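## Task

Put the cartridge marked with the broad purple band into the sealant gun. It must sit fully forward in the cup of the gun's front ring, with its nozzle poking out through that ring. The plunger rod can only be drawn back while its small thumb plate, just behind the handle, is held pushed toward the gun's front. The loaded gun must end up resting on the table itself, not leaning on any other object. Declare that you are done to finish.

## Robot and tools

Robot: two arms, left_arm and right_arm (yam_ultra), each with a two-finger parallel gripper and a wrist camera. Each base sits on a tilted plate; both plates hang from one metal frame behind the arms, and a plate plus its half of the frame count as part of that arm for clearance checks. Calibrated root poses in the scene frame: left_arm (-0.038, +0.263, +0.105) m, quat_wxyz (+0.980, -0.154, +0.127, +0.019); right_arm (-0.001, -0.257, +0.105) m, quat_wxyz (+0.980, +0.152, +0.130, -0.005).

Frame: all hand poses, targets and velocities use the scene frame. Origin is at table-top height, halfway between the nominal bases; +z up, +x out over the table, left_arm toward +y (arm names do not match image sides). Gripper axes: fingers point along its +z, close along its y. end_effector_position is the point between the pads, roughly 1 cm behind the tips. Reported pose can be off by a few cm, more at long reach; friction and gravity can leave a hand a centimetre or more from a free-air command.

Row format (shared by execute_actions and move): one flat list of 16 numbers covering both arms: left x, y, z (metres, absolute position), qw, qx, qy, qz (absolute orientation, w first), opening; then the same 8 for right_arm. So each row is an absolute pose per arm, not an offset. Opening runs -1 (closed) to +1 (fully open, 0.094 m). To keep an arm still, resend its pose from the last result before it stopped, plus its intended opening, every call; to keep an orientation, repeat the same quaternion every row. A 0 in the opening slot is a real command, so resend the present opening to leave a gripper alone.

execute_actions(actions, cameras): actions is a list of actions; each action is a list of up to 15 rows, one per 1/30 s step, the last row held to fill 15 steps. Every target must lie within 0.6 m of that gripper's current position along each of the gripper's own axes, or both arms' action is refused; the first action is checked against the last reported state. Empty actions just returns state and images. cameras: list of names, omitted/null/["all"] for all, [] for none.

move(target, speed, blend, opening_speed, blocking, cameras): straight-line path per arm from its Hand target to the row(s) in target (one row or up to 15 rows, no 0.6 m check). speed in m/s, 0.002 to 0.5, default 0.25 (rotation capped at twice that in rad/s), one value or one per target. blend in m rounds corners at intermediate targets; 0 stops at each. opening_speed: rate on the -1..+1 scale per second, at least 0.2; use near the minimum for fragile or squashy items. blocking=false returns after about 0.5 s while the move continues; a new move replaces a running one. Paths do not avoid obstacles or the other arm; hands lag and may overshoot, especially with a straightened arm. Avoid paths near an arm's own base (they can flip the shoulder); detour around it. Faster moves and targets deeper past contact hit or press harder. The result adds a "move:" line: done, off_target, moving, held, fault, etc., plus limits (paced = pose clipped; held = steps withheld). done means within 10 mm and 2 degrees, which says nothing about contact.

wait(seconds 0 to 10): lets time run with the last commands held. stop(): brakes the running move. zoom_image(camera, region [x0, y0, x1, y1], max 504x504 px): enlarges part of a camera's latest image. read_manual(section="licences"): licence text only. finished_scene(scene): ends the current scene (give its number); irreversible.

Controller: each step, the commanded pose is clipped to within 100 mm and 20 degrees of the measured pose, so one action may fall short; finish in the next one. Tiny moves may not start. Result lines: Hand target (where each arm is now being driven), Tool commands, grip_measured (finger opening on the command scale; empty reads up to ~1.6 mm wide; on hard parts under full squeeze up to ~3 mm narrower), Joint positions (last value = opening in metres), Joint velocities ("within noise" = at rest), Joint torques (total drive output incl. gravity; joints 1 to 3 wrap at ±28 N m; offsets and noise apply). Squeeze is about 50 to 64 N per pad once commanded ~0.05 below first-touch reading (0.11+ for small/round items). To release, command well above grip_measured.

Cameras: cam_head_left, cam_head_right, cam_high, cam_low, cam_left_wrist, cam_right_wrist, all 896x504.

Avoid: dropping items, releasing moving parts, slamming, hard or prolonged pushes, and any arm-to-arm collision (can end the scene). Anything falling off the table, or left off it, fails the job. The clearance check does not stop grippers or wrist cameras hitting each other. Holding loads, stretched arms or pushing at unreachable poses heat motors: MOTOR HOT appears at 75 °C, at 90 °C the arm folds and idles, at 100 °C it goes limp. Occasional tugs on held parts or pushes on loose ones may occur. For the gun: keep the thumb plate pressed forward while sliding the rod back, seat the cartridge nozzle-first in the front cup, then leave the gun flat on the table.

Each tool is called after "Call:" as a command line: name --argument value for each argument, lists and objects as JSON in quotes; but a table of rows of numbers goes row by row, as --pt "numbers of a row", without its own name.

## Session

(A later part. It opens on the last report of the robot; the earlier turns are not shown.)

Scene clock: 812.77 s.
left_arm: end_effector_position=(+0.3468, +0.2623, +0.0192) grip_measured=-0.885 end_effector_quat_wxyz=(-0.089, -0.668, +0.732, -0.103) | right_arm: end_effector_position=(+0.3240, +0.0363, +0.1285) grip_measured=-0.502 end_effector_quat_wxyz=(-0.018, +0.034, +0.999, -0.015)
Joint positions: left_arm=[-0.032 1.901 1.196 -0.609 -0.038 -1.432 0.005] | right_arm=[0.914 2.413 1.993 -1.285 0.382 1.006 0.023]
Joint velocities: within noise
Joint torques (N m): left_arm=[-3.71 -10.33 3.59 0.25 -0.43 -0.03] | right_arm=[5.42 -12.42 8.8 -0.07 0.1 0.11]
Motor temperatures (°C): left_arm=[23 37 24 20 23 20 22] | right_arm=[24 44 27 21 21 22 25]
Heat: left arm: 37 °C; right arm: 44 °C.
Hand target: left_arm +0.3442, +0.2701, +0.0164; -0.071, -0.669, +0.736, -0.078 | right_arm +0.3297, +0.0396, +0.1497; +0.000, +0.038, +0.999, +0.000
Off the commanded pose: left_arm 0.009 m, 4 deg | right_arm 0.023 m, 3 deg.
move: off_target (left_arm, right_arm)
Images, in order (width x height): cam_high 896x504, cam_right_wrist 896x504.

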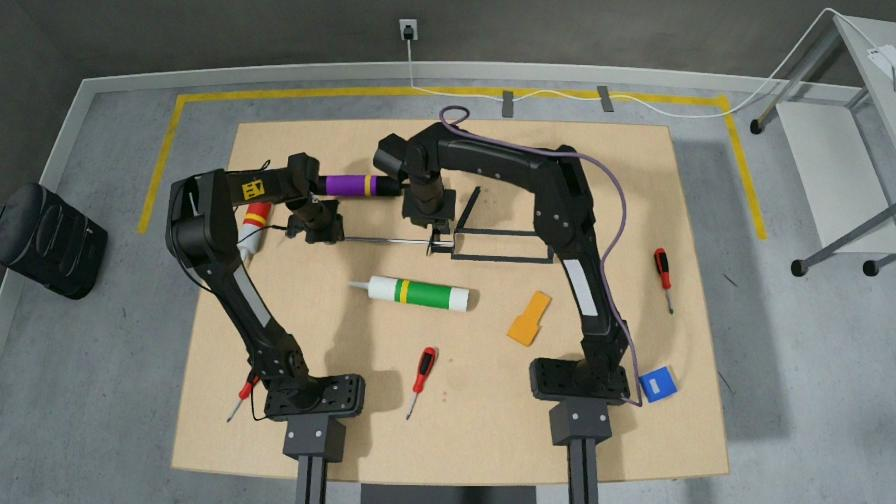

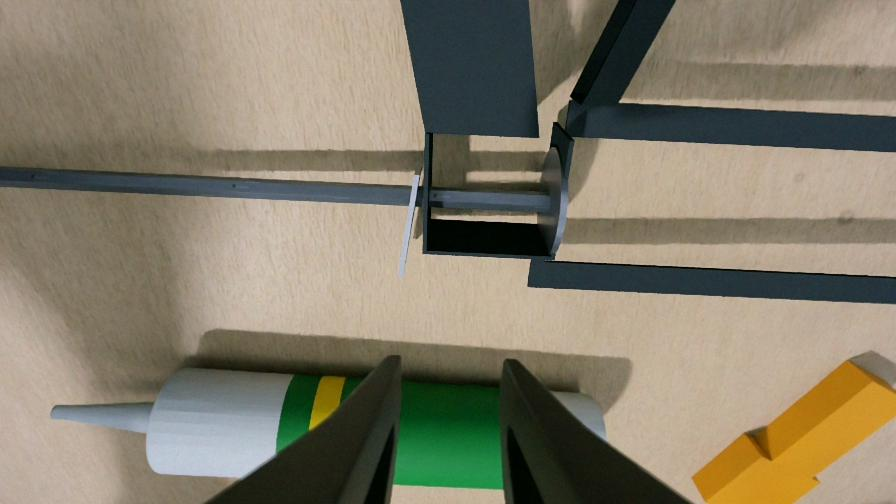

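Call:
move --pt "0.344 0.268 0.016 0.0703 0.6687 -0.7361 0.0774 -0.4 0.324 0.02 0.18 0 0.0375 0.9993 0 -0.5" --pt "0.344 0.275 0.12 0.0703 0.6687 -0.7361 0.0774 -0.4 0.32 -0.15 0.22 0 0.39 0.92 0 -0.5" --pt "0.42 0.26 0.18 0 0 1 0 0.5 0.31 -0.29 0.20 -0.15 0.69 0.69 0.15 -0.5" --speed '[0.1,0.15,0.25]' --cameras '["cam_high"]'

Call:
move --target '[0.485,0.232,0.12,0,0.7071,0.7071,0,0.5,0.306,-0.30,0.15,-0.2126,0.6744,0.6744,0.2126,-0.5]' --speed 0.2

Scene clock: 856.27 s.
left_arm: end_effector_position=(+0.4177, +0.2678, +0.1821) grip_measured=+0.498 end_effector_quat_wxyz=(+0.003, -0.017, +1.000, -0.006) | right_arm: end_effector_position=(+0.3123, -0.2909, +0.1973) grip_measured=-0.502 end_effector_quat_wxyz=(-0.153, +0.693, +0.691, +0.140)
Joint positions: left_arm=[-0.274 2.001 1.995 -1.378 -0.353 -0.234 0.07] | right_arm=[-0.044 1.39 1.296 -1.251 -0.124 1.482 0.023]
Joint velocities: within noise
Joint torques (N m): left_arm=[-5.75 -9.36 7.09 0.14 -0.11 0.12] | right_arm=[1.11 -7.72 4.44 0.25 -0.36 -0.05]
Motor temperatures (°C): left_arm=[23 37 25 20 22 20 22] | right_arm=[24 47 28 21 21 22 24]
Heat: left arm: 37 °C; right arm: 47 °C.
Hand target: left_arm +0.4199, +0.2601, +0.1800; +0.001, +0.000, +1.000, +0.000 | right_arm +0.3100, -0.2900, +0.1999; -0.150, +0.691, +0.691, +0.150
Off the commanded pose: left_arm 0.008 m, 2 deg | right_arm 0.004 m, 1 deg.
move: done
Images, in order (width x height): cam_high 896x504.

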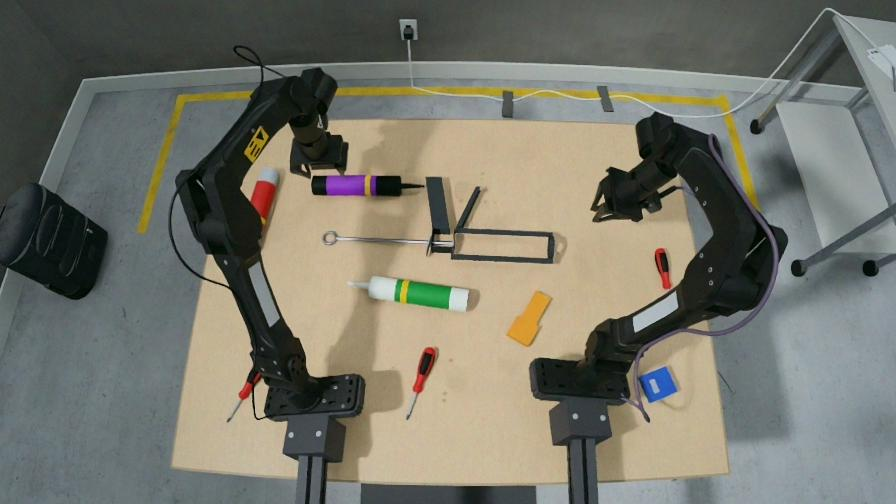

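Scene clock: 861.03 s.
left_arm: end_effector_position=(+0.4863, +0.2341, +0.1297) grip_measured=+0.498 end_effector_quat_wxyz=(+0.013, +0.700, +0.714, +0.005) | right_arm: end_effector_position=(+0.3082, -0.3037, +0.1558) grip_measured=-0.502 end_effector_quat_wxyz=(-0.203, +0.677, +0.676, +0.210)
Joint positions: left_arm=[-0.274 2.39 2.454 -1.428 -0.358 1.358 0.07] | right_arm=[-0.265 1.445 1.178 -1.138 -0.345 1.247 0.023]
Joint velocities: within noise
Joint torques (N m): left_arm=[-4.92 -11.29 7.04 0.13 -0.03 0.12] | right_arm=[0.88 -5.24 4.14 0.06 -0.45 -0.03]
Motor temperatures (°C): left_arm=[24 37 25 20 22 20 22] | right_arm=[24 46 28 21 21 22 24]
Heat: left arm: 37 °C; right arm: 46 °C.
Hand target: left_arm +0.4848, +0.2321, +0.1200; +0.001, +0.707, +0.707, +0.001 | right_arm +0.3058, -0.3000, +0.1501; -0.213, +0.674, +0.674, +0.212
Off the commanded pose: left_arm 0.010 m, 2 deg | right_arm 0.007 m, 1 deg.
move: done

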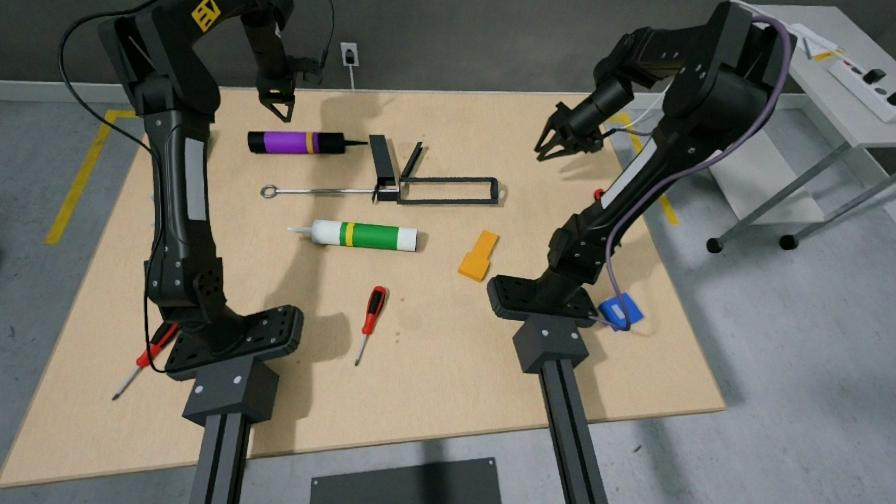

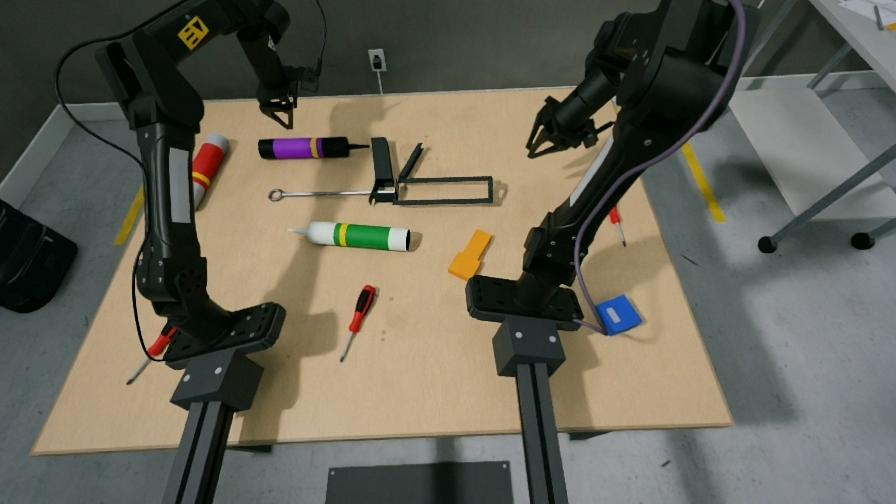

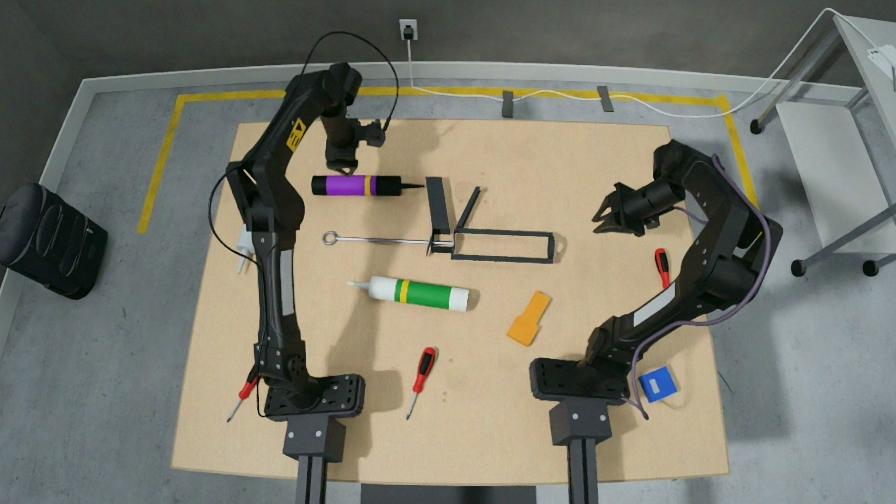

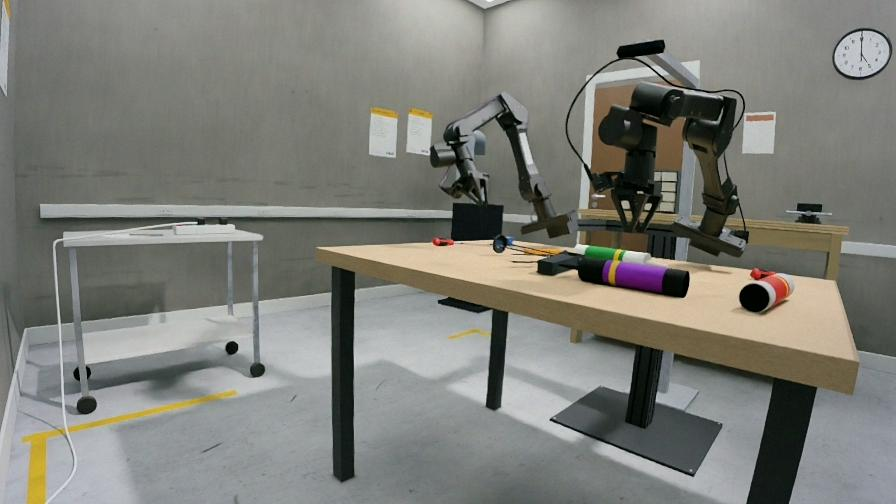

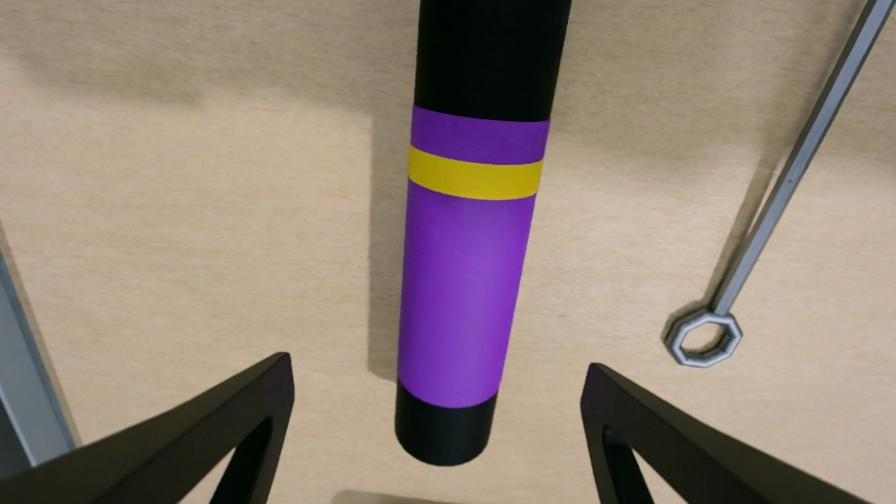

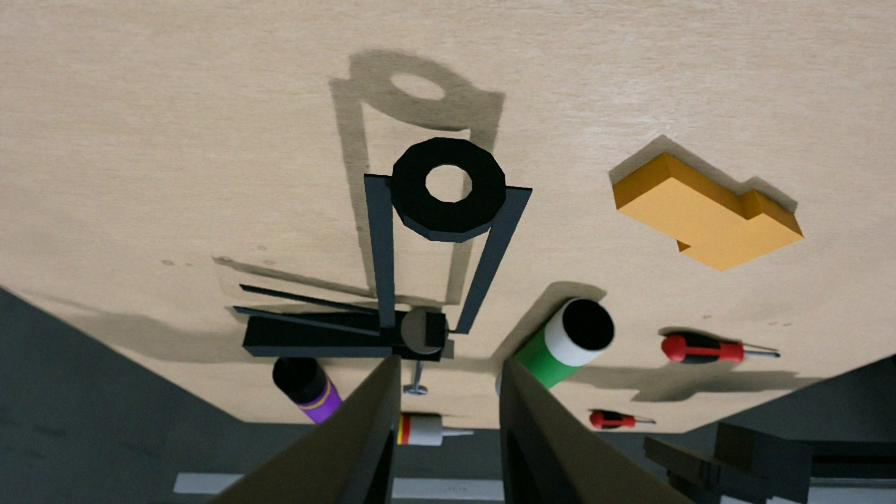

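Call:
move --target '[0.480,0.226,0.05,0,0.713,0.701,0,0.45,0.306,-0.30,0.15,-0.2126,0.6744,0.6744,0.2126,-0.5]' --speed 0.08 --cameras '["cam_left_wrist"]'

Scene clock: 875.87 s.
left_arm: end_effector_position=(+0.4861, +0.2260, +0.0647) grip_measured=+0.452 end_effector_quat_wxyz=(+0.012, +0.708, +0.706, +0.009) | right_arm: end_effector_position=(+0.3083, -0.3037, +0.1558) grip_measured=-0.502 end_effector_quat_wxyz=(-0.202, +0.677, +0.676, +0.210)
Joint positions: left_arm=[-0.244 2.39 2.199 -1.157 -0.358 1.414 0.068] | right_arm=[-0.265 1.445 1.178 -1.138 -0.345 1.247 0.023]
Joint velocities: within noise
Joint torques (N m): left_arm=[-4.29 -12.51 4.01 0.34 0.04 0.11] | right_arm=[0.87 -5.24 4.12 0.05 -0.46 -0.05]
Motor temperatures (°C): left_arm=[24 36 26 20 22 20 21] | right_arm=[23 43 27 21 21 22 24]
Heat: left arm: 36 °C; right arm: 43 °C.
Hand target: left_arm +0.4797, +0.2261, +0.0502; +0.000, +0.713, +0.701, +0.000 | right_arm +0.3058, -0.3000, +0.1501; -0.213, +0.674, +0.674, +0.212
Off the commanded pose: left_arm 0.016 m, 2 deg | right_arm 0.007 m, 1 deg.
move: off_target (left_arm)
Images, in order (width x height): cam_left_wrist 896x504.

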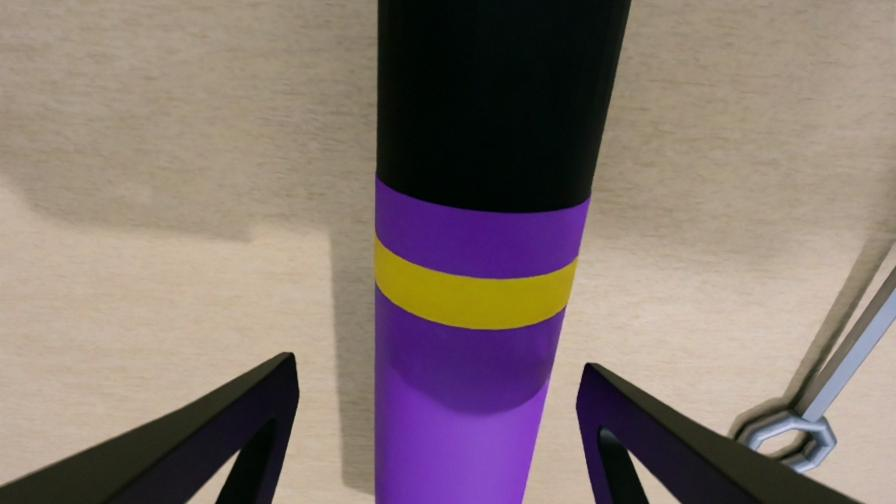

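Call:
move --pt "0.473 0.228 0.036 0 0.713 0.701 0 0.45 0.306 -0.30 0.15 -0.2126 0.6744 0.6744 0.2126 -0.5" --pt "0.473 0.228 0.026 0 0.713 0.701 0 0.45 0.306 -0.30 0.15 -0.2126 0.6744 0.6744 0.2126 -0.5" --speed 0.06 --blend 0.005 --cameras '["cam_left_wrist"]'

Scene clock: 883.43 s.
left_arm: end_effector_position=(+0.4787, +0.2271, +0.0356) grip_measured=+0.452 end_effector_quat_wxyz=(+0.007, +0.709, +0.705, +0.008) | right_arm: end_effector_position=(+0.3083, -0.3037, +0.1558) grip_measured=-0.502 end_effector_quat_wxyz=(-0.202, +0.677, +0.676, +0.210)
Joint positions: left_arm=[-0.225 2.39 2.087 -1.048 -0.358 1.434 0.068] | right_arm=[-0.265 1.445 1.178 -1.138 -0.346 1.246 0.023]
Joint velocities: within noise
Joint torques (N m): left_arm=[-4.22 -13.33 3.82 0.32 0.08 0.11] | right_arm=[0.87 -5.26 4.14 0.05 -0.46 -0.05]
Motor temperatures (°C): left_arm=[24 36 25 20 21 20 21] | right_arm=[23 42 27 21 21 22 24]
Heat: left arm: 36 °C; right arm: 42 °C.
Hand target: left_arm +0.4729, +0.2280, +0.0261; +0.000, +0.713, +0.701, +0.000 | right_arm +0.3059, -0.3000, +0.1501; -0.213, +0.674, +0.674, +0.213
Off the commanded pose: left_arm 0.011 m, 1 deg | right_arm 0.007 m, 1 deg.
move: off_target (left_arm)
Images, in order (width x height): cam_left_wrist 896x504.

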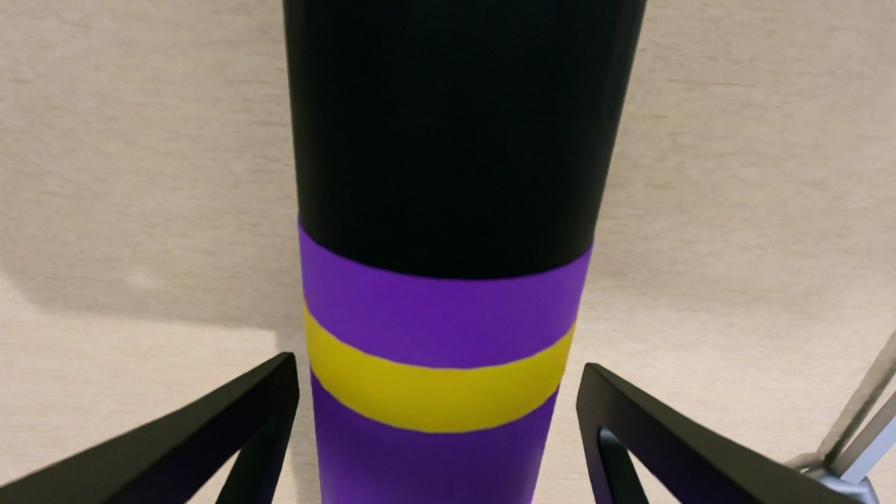

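Call:
move --pt "0.473 0.228 0.026 0 0.713 0.701 0 -0.3 0.306 -0.30 0.15 -0.2126 0.6744 0.6744 0.2126 -0.5" --pt "0.475 0.228 0.15 0 0.713 0.701 0 -0.3 0.306 -0.30 0.15 -0.2126 0.6744 0.6744 0.2126 -0.5" --pt "0.36 0.06 0.17 -0.0643 0.7350 0.6724 0.0588 -0.3 0.306 -0.30 0.15 -0.2126 0.6744 0.6744 0.2126 -0.5" --speed '[0.06,0.1,0.12]' --opening_speed 0.6

Scene clock: 906.80 s.
left_arm: end_effector_position=(+0.3597, +0.0639, +0.1625) grip_measured=+0.025 end_effector_quat_wxyz=(-0.065, +0.733, +0.675, +0.049) | right_arm: end_effector_position=(+0.3083, -0.3037, +0.1558) grip_measured=-0.502 end_effector_quat_wxyz=(-0.202, +0.677, +0.676, +0.210)
Joint positions: left_arm=[-0.77 2.409 2.236 -1.562 -0.507 0.855 0.048] | right_arm=[-0.265 1.445 1.178 -1.138 -0.346 1.246 0.023]
Joint velocities: within noise
Joint torques (N m): left_arm=[-7.16 -11.86 7.45 -0.23 -0.22 -0.11] | right_arm=[0.87 -5.24 4.14 0.05 -0.47 -0.05]
Motor temperatures (°C): left_arm=[24 38 25 20 21 20 21] | right_arm=[23 41 26 21 21 22 24]
Heat: left arm: 38 °C; right arm: 41 °C.
Hand target: left_arm +0.3599, +0.0601, +0.1699; -0.061, +0.735, +0.672, +0.059 | right_arm +0.3058, -0.3000, +0.1501; -0.213, +0.674, +0.674, +0.212
Off the commanded pose: left_arm 0.008 m, 1 deg | right_arm 0.007 m, 1 deg.
joint sent to its limit (left arm) — joint 4 (wrist pitch), lower limit. The joint targets still meet the commanded pose.
move: done

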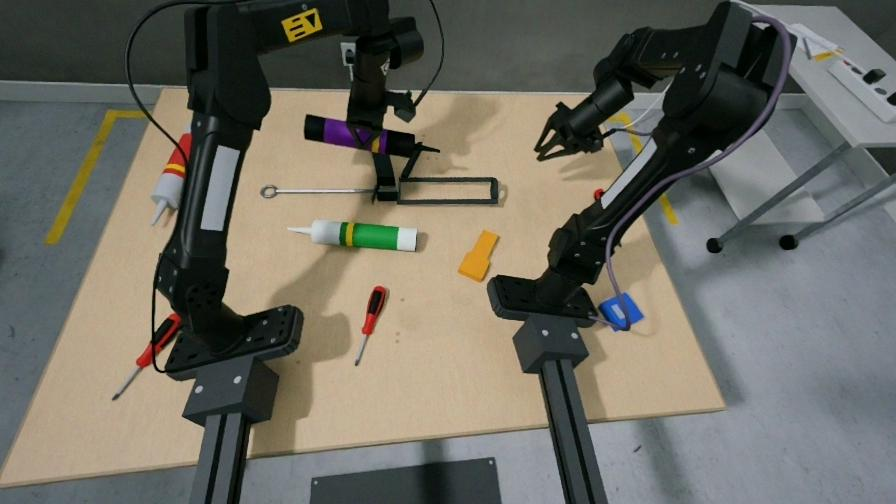

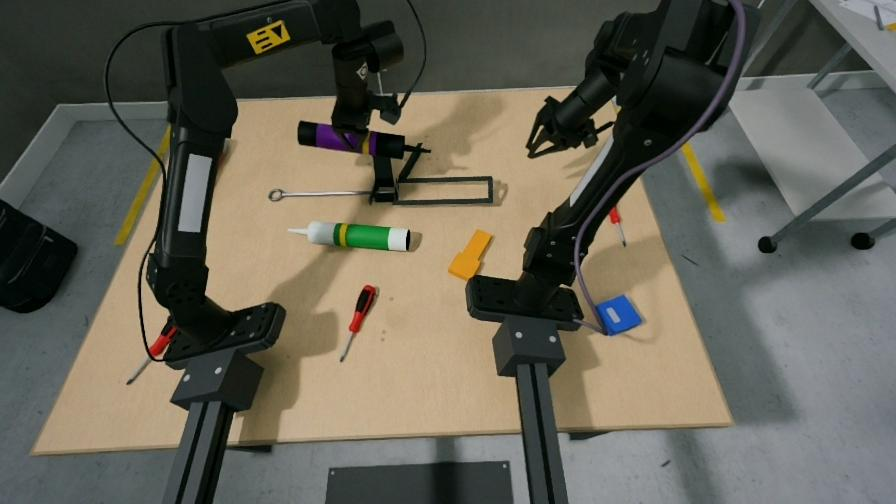

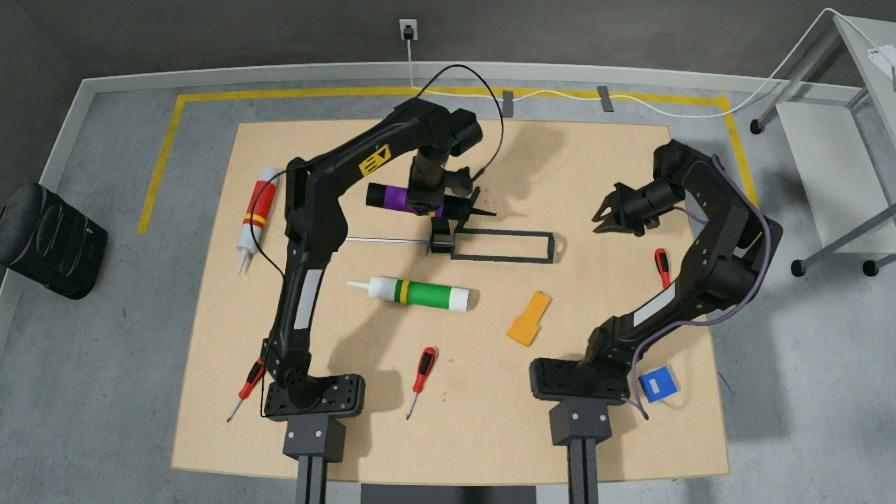

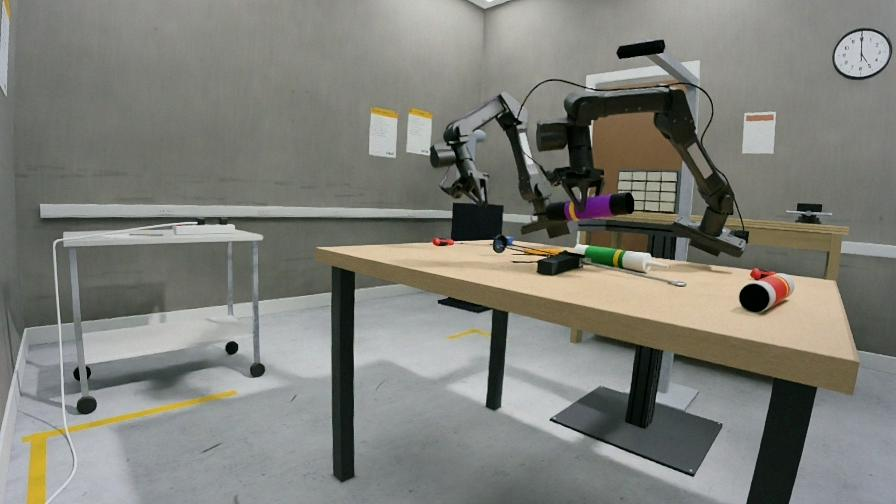

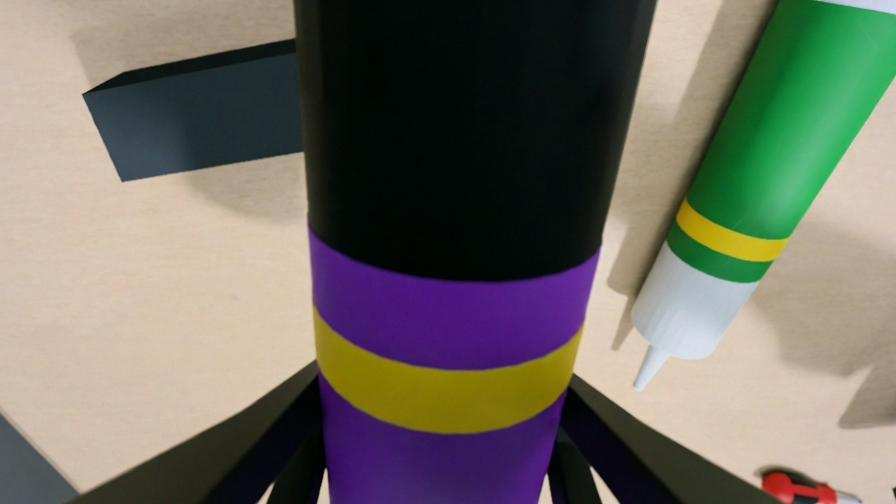

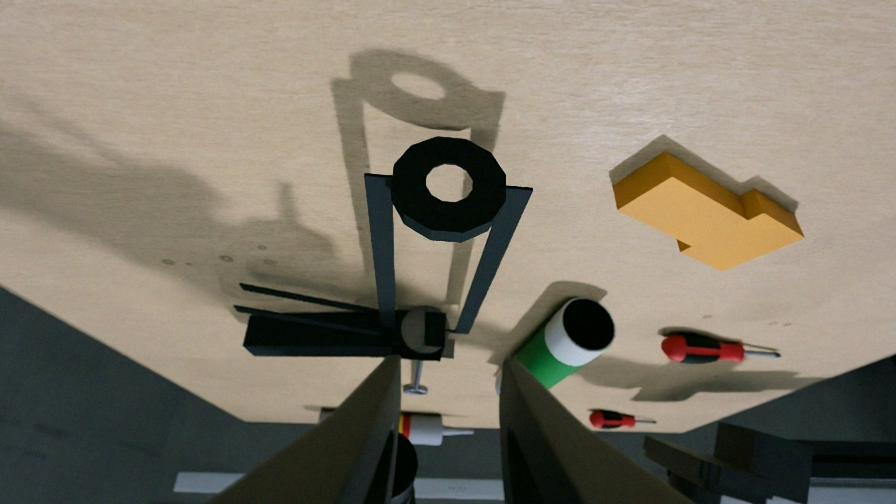

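Call:
move --pt "0.325 0.01 0.15 -0.0643 0.7350 0.6724 0.0588 -0.3 0.306 -0.30 0.15 -0.2126 0.6744 0.6744 0.2126 -0.5" --pt "0.313 -0.07 0.125 -0.0643 0.7350 0.6724 0.0588 -0.3 0.306 -0.30 0.15 -0.2126 0.6744 0.6744 0.2126 -0.5" --speed '[0.12,0.1]' --blend 0.02 --cameras '["cam_high","cam_left_wrist","cam_right_wrist","cam_low"]'

Call:
zoom_image --camera "cam_high" --region '[400, 180, 640, 300]'

Scene clock: 922.67 s.
left_arm: end_effector_position=(+0.3205, -0.0601, +0.1175) grip_measured=+0.025 end_effector_quat_wxyz=(-0.033, +0.733, +0.677, +0.055) | right_arm: end_effector_position=(+0.3083, -0.3037, +0.1558) grip_measured=-0.502 end_effector_quat_wxyz=(-0.202, +0.677, +0.676, +0.210)
Joint positions: left_arm=[-0.954 2.778 2.581 -1.565 -0.49 0.676 0.048] | right_arm=[-0.265 1.445 1.178 -1.138 -0.346 1.246 0.023]
Joint velocities: within noise
Joint torques (N m): left_arm=[-8.61 -13.08 7.57 -0.11 -0.03 -0.12] | right_arm=[0.88 -5.26 4.12 0.05 -0.46 -0.05]
Motor temperatures (°C): left_arm=[25 40 26 20 21 20 22] | right_arm=[23 40 26 21 21 22 24]
Heat: left arm: 40 °C; right arm: 40 °C.
Hand target: left_arm +0.3126, -0.0693, +0.1247; -0.027, +0.738, +0.672, +0.056 | right_arm +0.3058, -0.3000, +0.1501; -0.213, +0.674, +0.674, +0.212
Off the commanded pose: left_arm 0.014 m, 4 deg | right_arm 0.007 m, 1 deg.
joint sent to its limit (left arm) — joint 4 (wrist pitch), lower limit. The joint targets are off in orientation, not in position.
move: off_target (left_arm)
Images, in order (width x height): cam_high 896x504, cam_low 896x504, cam_left_wrist 896x504, cam_right_wrist 896x504.

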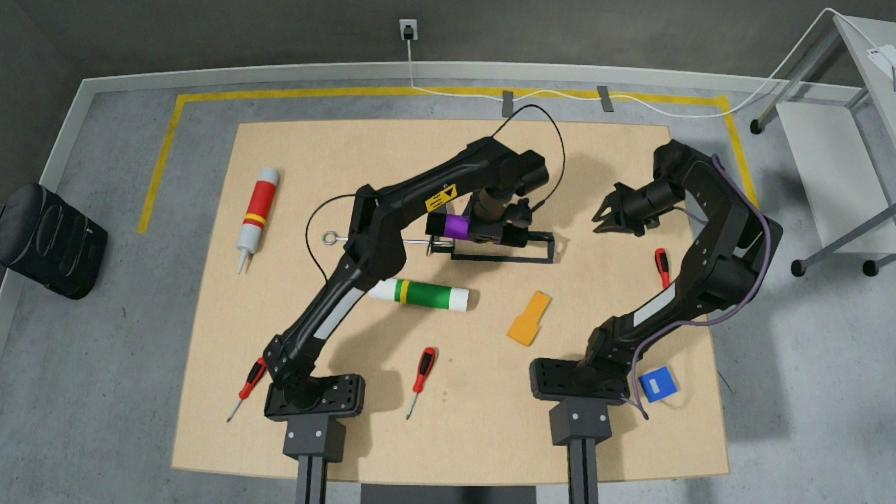

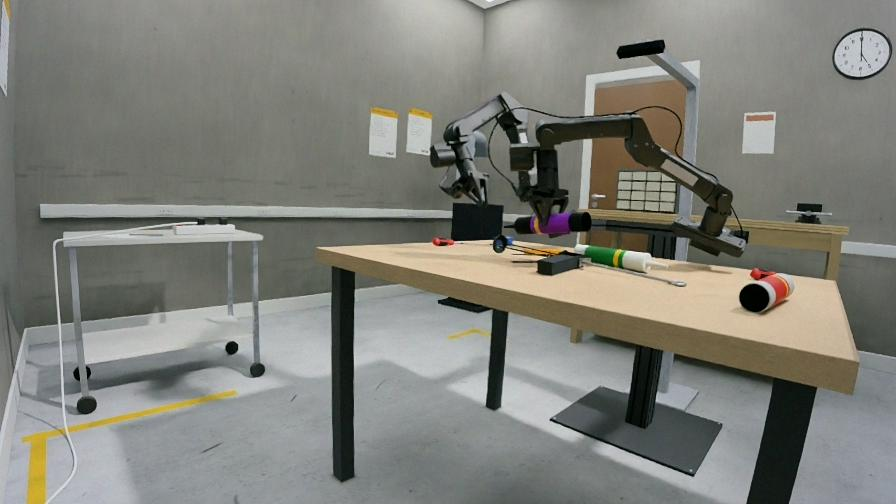

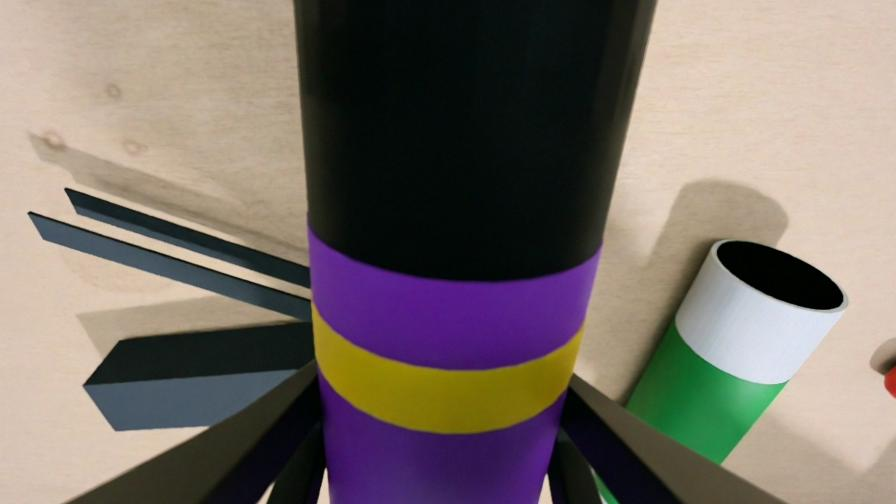

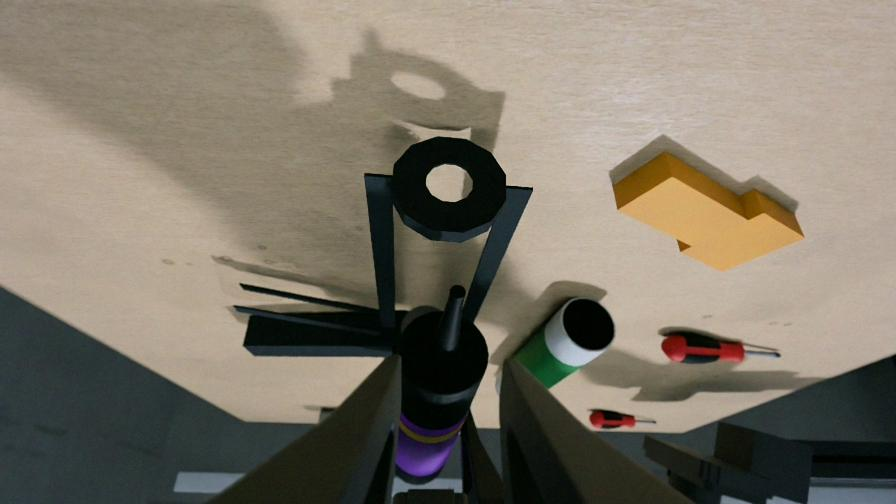

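Scaled by 2.100 from the camera's 896x504 image, which has a finer 1280x720 frame.

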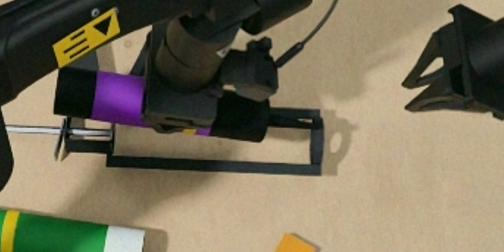

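Call:
zoom_image --camera "cam_high" --region '[420, 200, 560, 278]'

Call:
zoom_image --camera "cam_right_wrist" --region '[340, 120, 560, 420]'

Scaled by 3.600 from the camera's 896x504 image, which has a finer 1280x720 frame.

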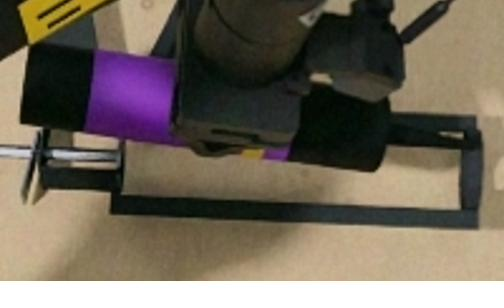

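Scaled by 1.680 from the camera's 896x504 image, which has a finer 1280x720 frame.

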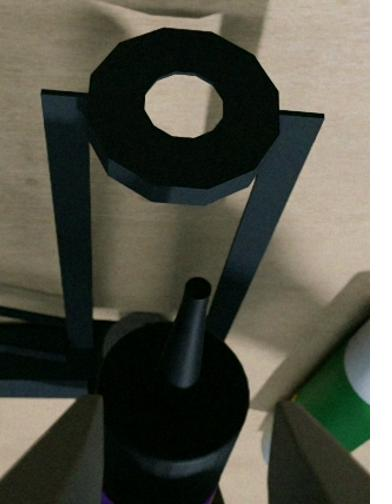

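Call:
move --pt "0.3175 -0.078 0.100 -0.0635 0.7256 0.6826 0.0597 -0.3 0.306 -0.30 0.15 -0.2126 0.6744 0.6744 0.2126 -0.5" --speed 0.06 --cameras '["cam_high","cam_left_wrist","cam_right_wrist","cam_low"]'

Call:
zoom_image --camera "cam_high" --region '[420, 200, 560, 278]'

Call:
zoom_image --camera "cam_right_wrist" --region '[340, 120, 560, 420]'

Scene clock: 993.83 s.
left_arm: end_effector_position=(+0.3200, -0.0735, +0.0973) grip_measured=+0.025 end_effector_quat_wxyz=(-0.032, +0.728, +0.682, +0.055) | right_arm: end_effector_position=(+0.3083, -0.3037, +0.1558) grip_measured=-0.502 end_effector_quat_wxyz=(-0.202, +0.677, +0.676, +0.210)
Joint positions: left_arm=[-0.954 2.873 2.681 -1.568 -0.49 0.663 0.048] | right_arm=[-0.265 1.445 1.178 -1.138 -0.346 1.246 0.023]
Joint velocities: within noise
Joint torques (N m): left_arm=[-7.1 -13.18 7.6 -0.08 -0.05 -0.12] | right_arm=[0.87 -5.24 4.14 0.05 -0.47 -0.04]
Motor temperatures (°C): left_arm=[27 40 27 20 21 20 22] | right_arm=[23 40 26 21 21 22 23]
Heat: left arm: 40 °C; right arm: 40 °C.
Hand target: left_arm +0.3171, -0.0775, +0.0998; -0.030, +0.728, +0.682, +0.056 | right_arm +0.3058, -0.3000, +0.1501; -0.213, +0.674, +0.674, +0.212
Off the commanded pose: left_arm 0.006 m, 4 deg | right_arm 0.007 m, 1 deg.
joint sent to its limit (left arm) — joint 4 (wrist pitch), lower limit. The joint targets are off in orientation, not in position.
move: off_target (left_arm)
Images, in order (width x height): cam_high 896x504, cam_low 896x504, cam_left_wrist 896x504, cam_right_wrist 896x504.

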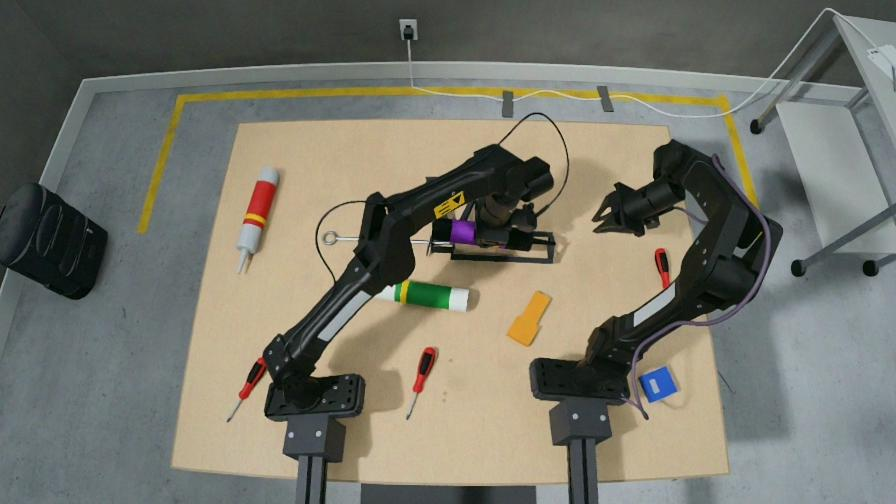

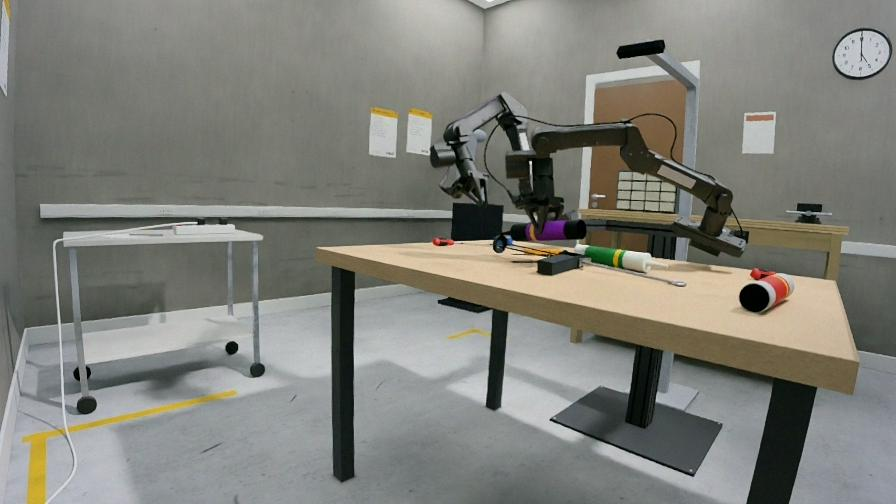

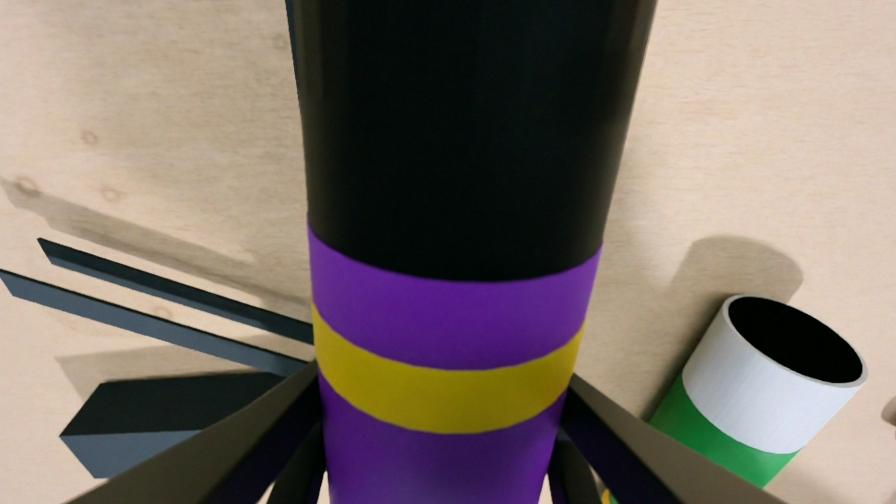

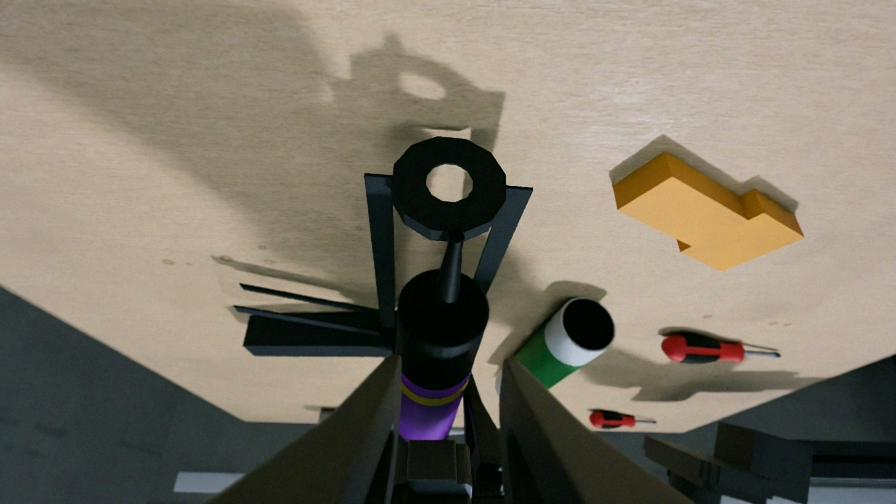

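Scaled by 3.600 from the camera's 896x504 image, which has a finer 1280x720 frame.

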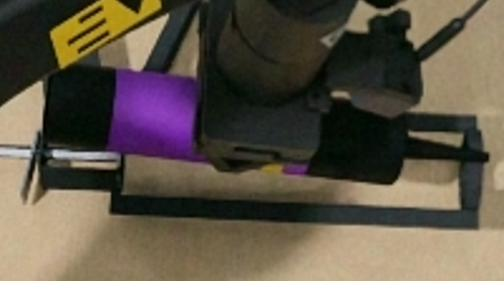

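Scaled by 1.680 from the camera's 896x504 image, which has a finer 1280x720 frame.

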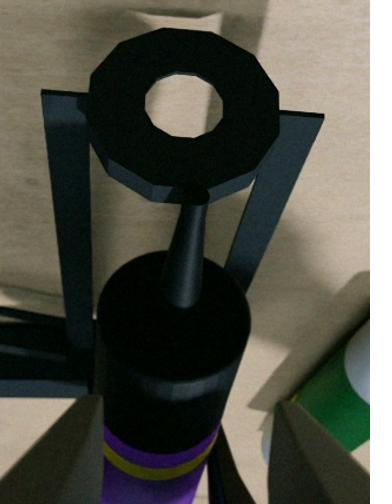

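Call:
move --pt "0.3225 -0.066 0.098 -0.0635 0.7256 0.6826 0.0597 -0.3 0.306 -0.30 0.15 -0.2126 0.6744 0.6744 0.2126 -0.5" --pt "0.3225 -0.070 0.078 -0.0635 0.7256 0.6826 0.0597 -0.3 0.306 -0.30 0.15 -0.2126 0.6744 0.6744 0.2126 -0.5" --speed 0.06 --blend 0.005 --cameras '["cam_high","cam_right_wrist","cam_low"]'

Call:
zoom_image --camera "cam_high" --region '[420, 200, 560, 278]'

Call:
zoom_image --camera "cam_right_wrist" --region '[340, 120, 560, 420]'

Call:
zoom_image --camera "cam_low" --region '[460, 200, 680, 300]'

Scene clock: 1021.33 s.
left_arm: end_effector_position=(+0.3218, -0.0714, +0.0810) grip_measured=+0.025 end_effector_quat_wxyz=(-0.043, +0.725, +0.686, +0.055) | right_arm: end_effector_position=(+0.3083, -0.3037, +0.1558) grip_measured=-0.502 end_effector_quat_wxyz=(-0.202, +0.677, +0.676, +0.210)
Joint positions: left_arm=[-0.936 2.915 2.708 -1.567 -0.49 0.662 0.048] | right_arm=[-0.265 1.445 1.178 -1.138 -0.346 1.246 0.023]
Joint velocities: within noise
Joint torques (N m): left_arm=[-5.83 -13 7.21 -0.11 -0.1 0.06] | right_arm=[0.87 -5.24 4.14 0.04 -0.46 -0.05]
Motor temperatures (°C): left_arm=[26 40 28 20 21 20 22] | right_arm=[23 39 26 21 21 22 23]
Heat: left arm: 40 °C; right arm: 39 °C.
Hand target: left_arm +0.3222, -0.0695, +0.0778; -0.048, +0.727, +0.683, +0.058 | right_arm +0.3058, -0.3000, +0.1501; -0.213, +0.674, +0.674, +0.212
Off the commanded pose: left_arm 0.003 m, 2 deg | right_arm 0.007 m, 1 deg.
joint sent to its limit (left arm) — joint 4 (wrist pitch), lower limit. The joint targets still meet the commanded pose.
move: done
Images, in order (width x height): cam_high 896x504, cam_low 896x504, cam_right_wrist 896x504.

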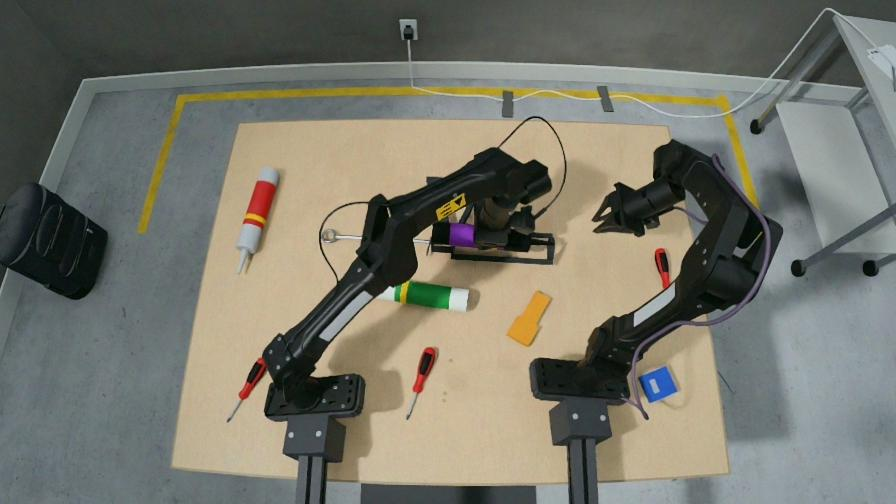

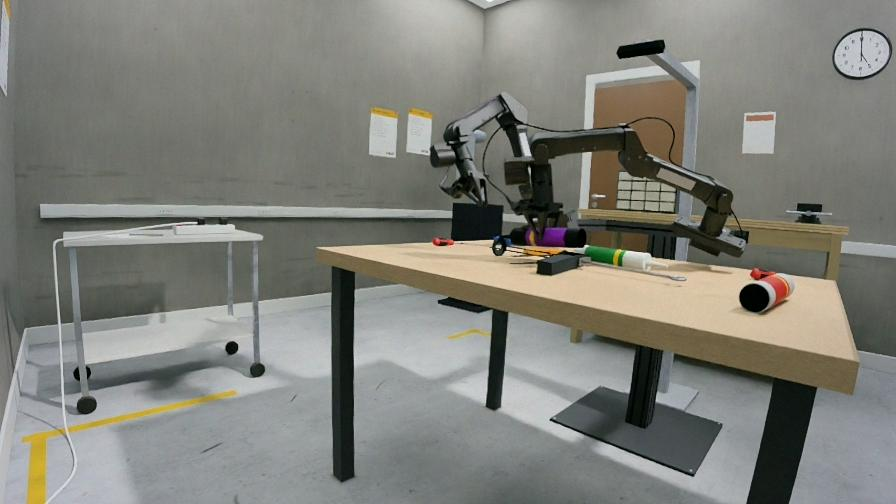

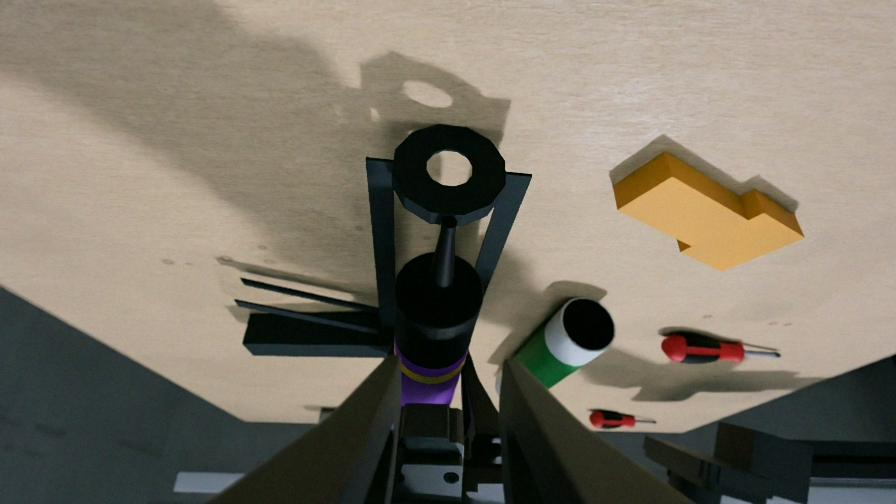

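Scaled by 3.600 from the camera's 896x504 image, which has a finer 1280x720 frame.

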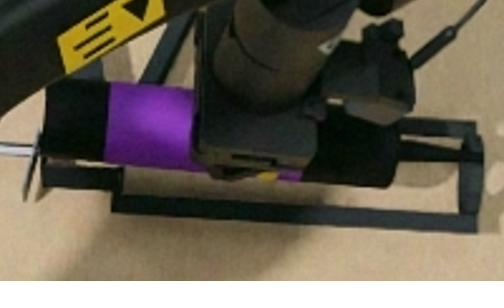

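Scaled by 1.680 from the camera's 896x504 image, which has a finer 1280x720 frame.

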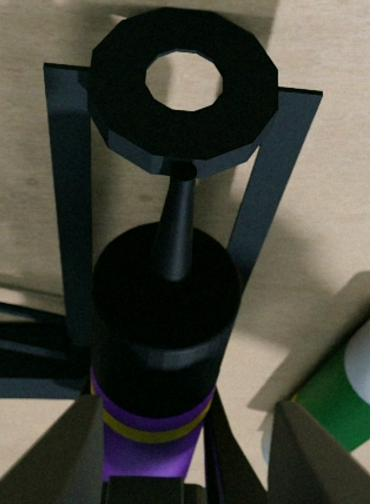

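Scaled by 2.291 from the camera's 896x504 image, which has a finer 1280x720 frame.

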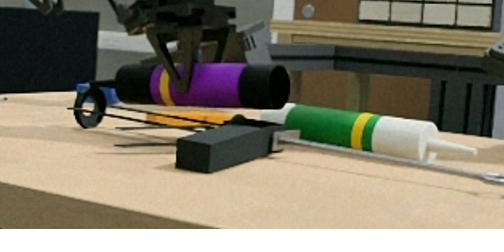

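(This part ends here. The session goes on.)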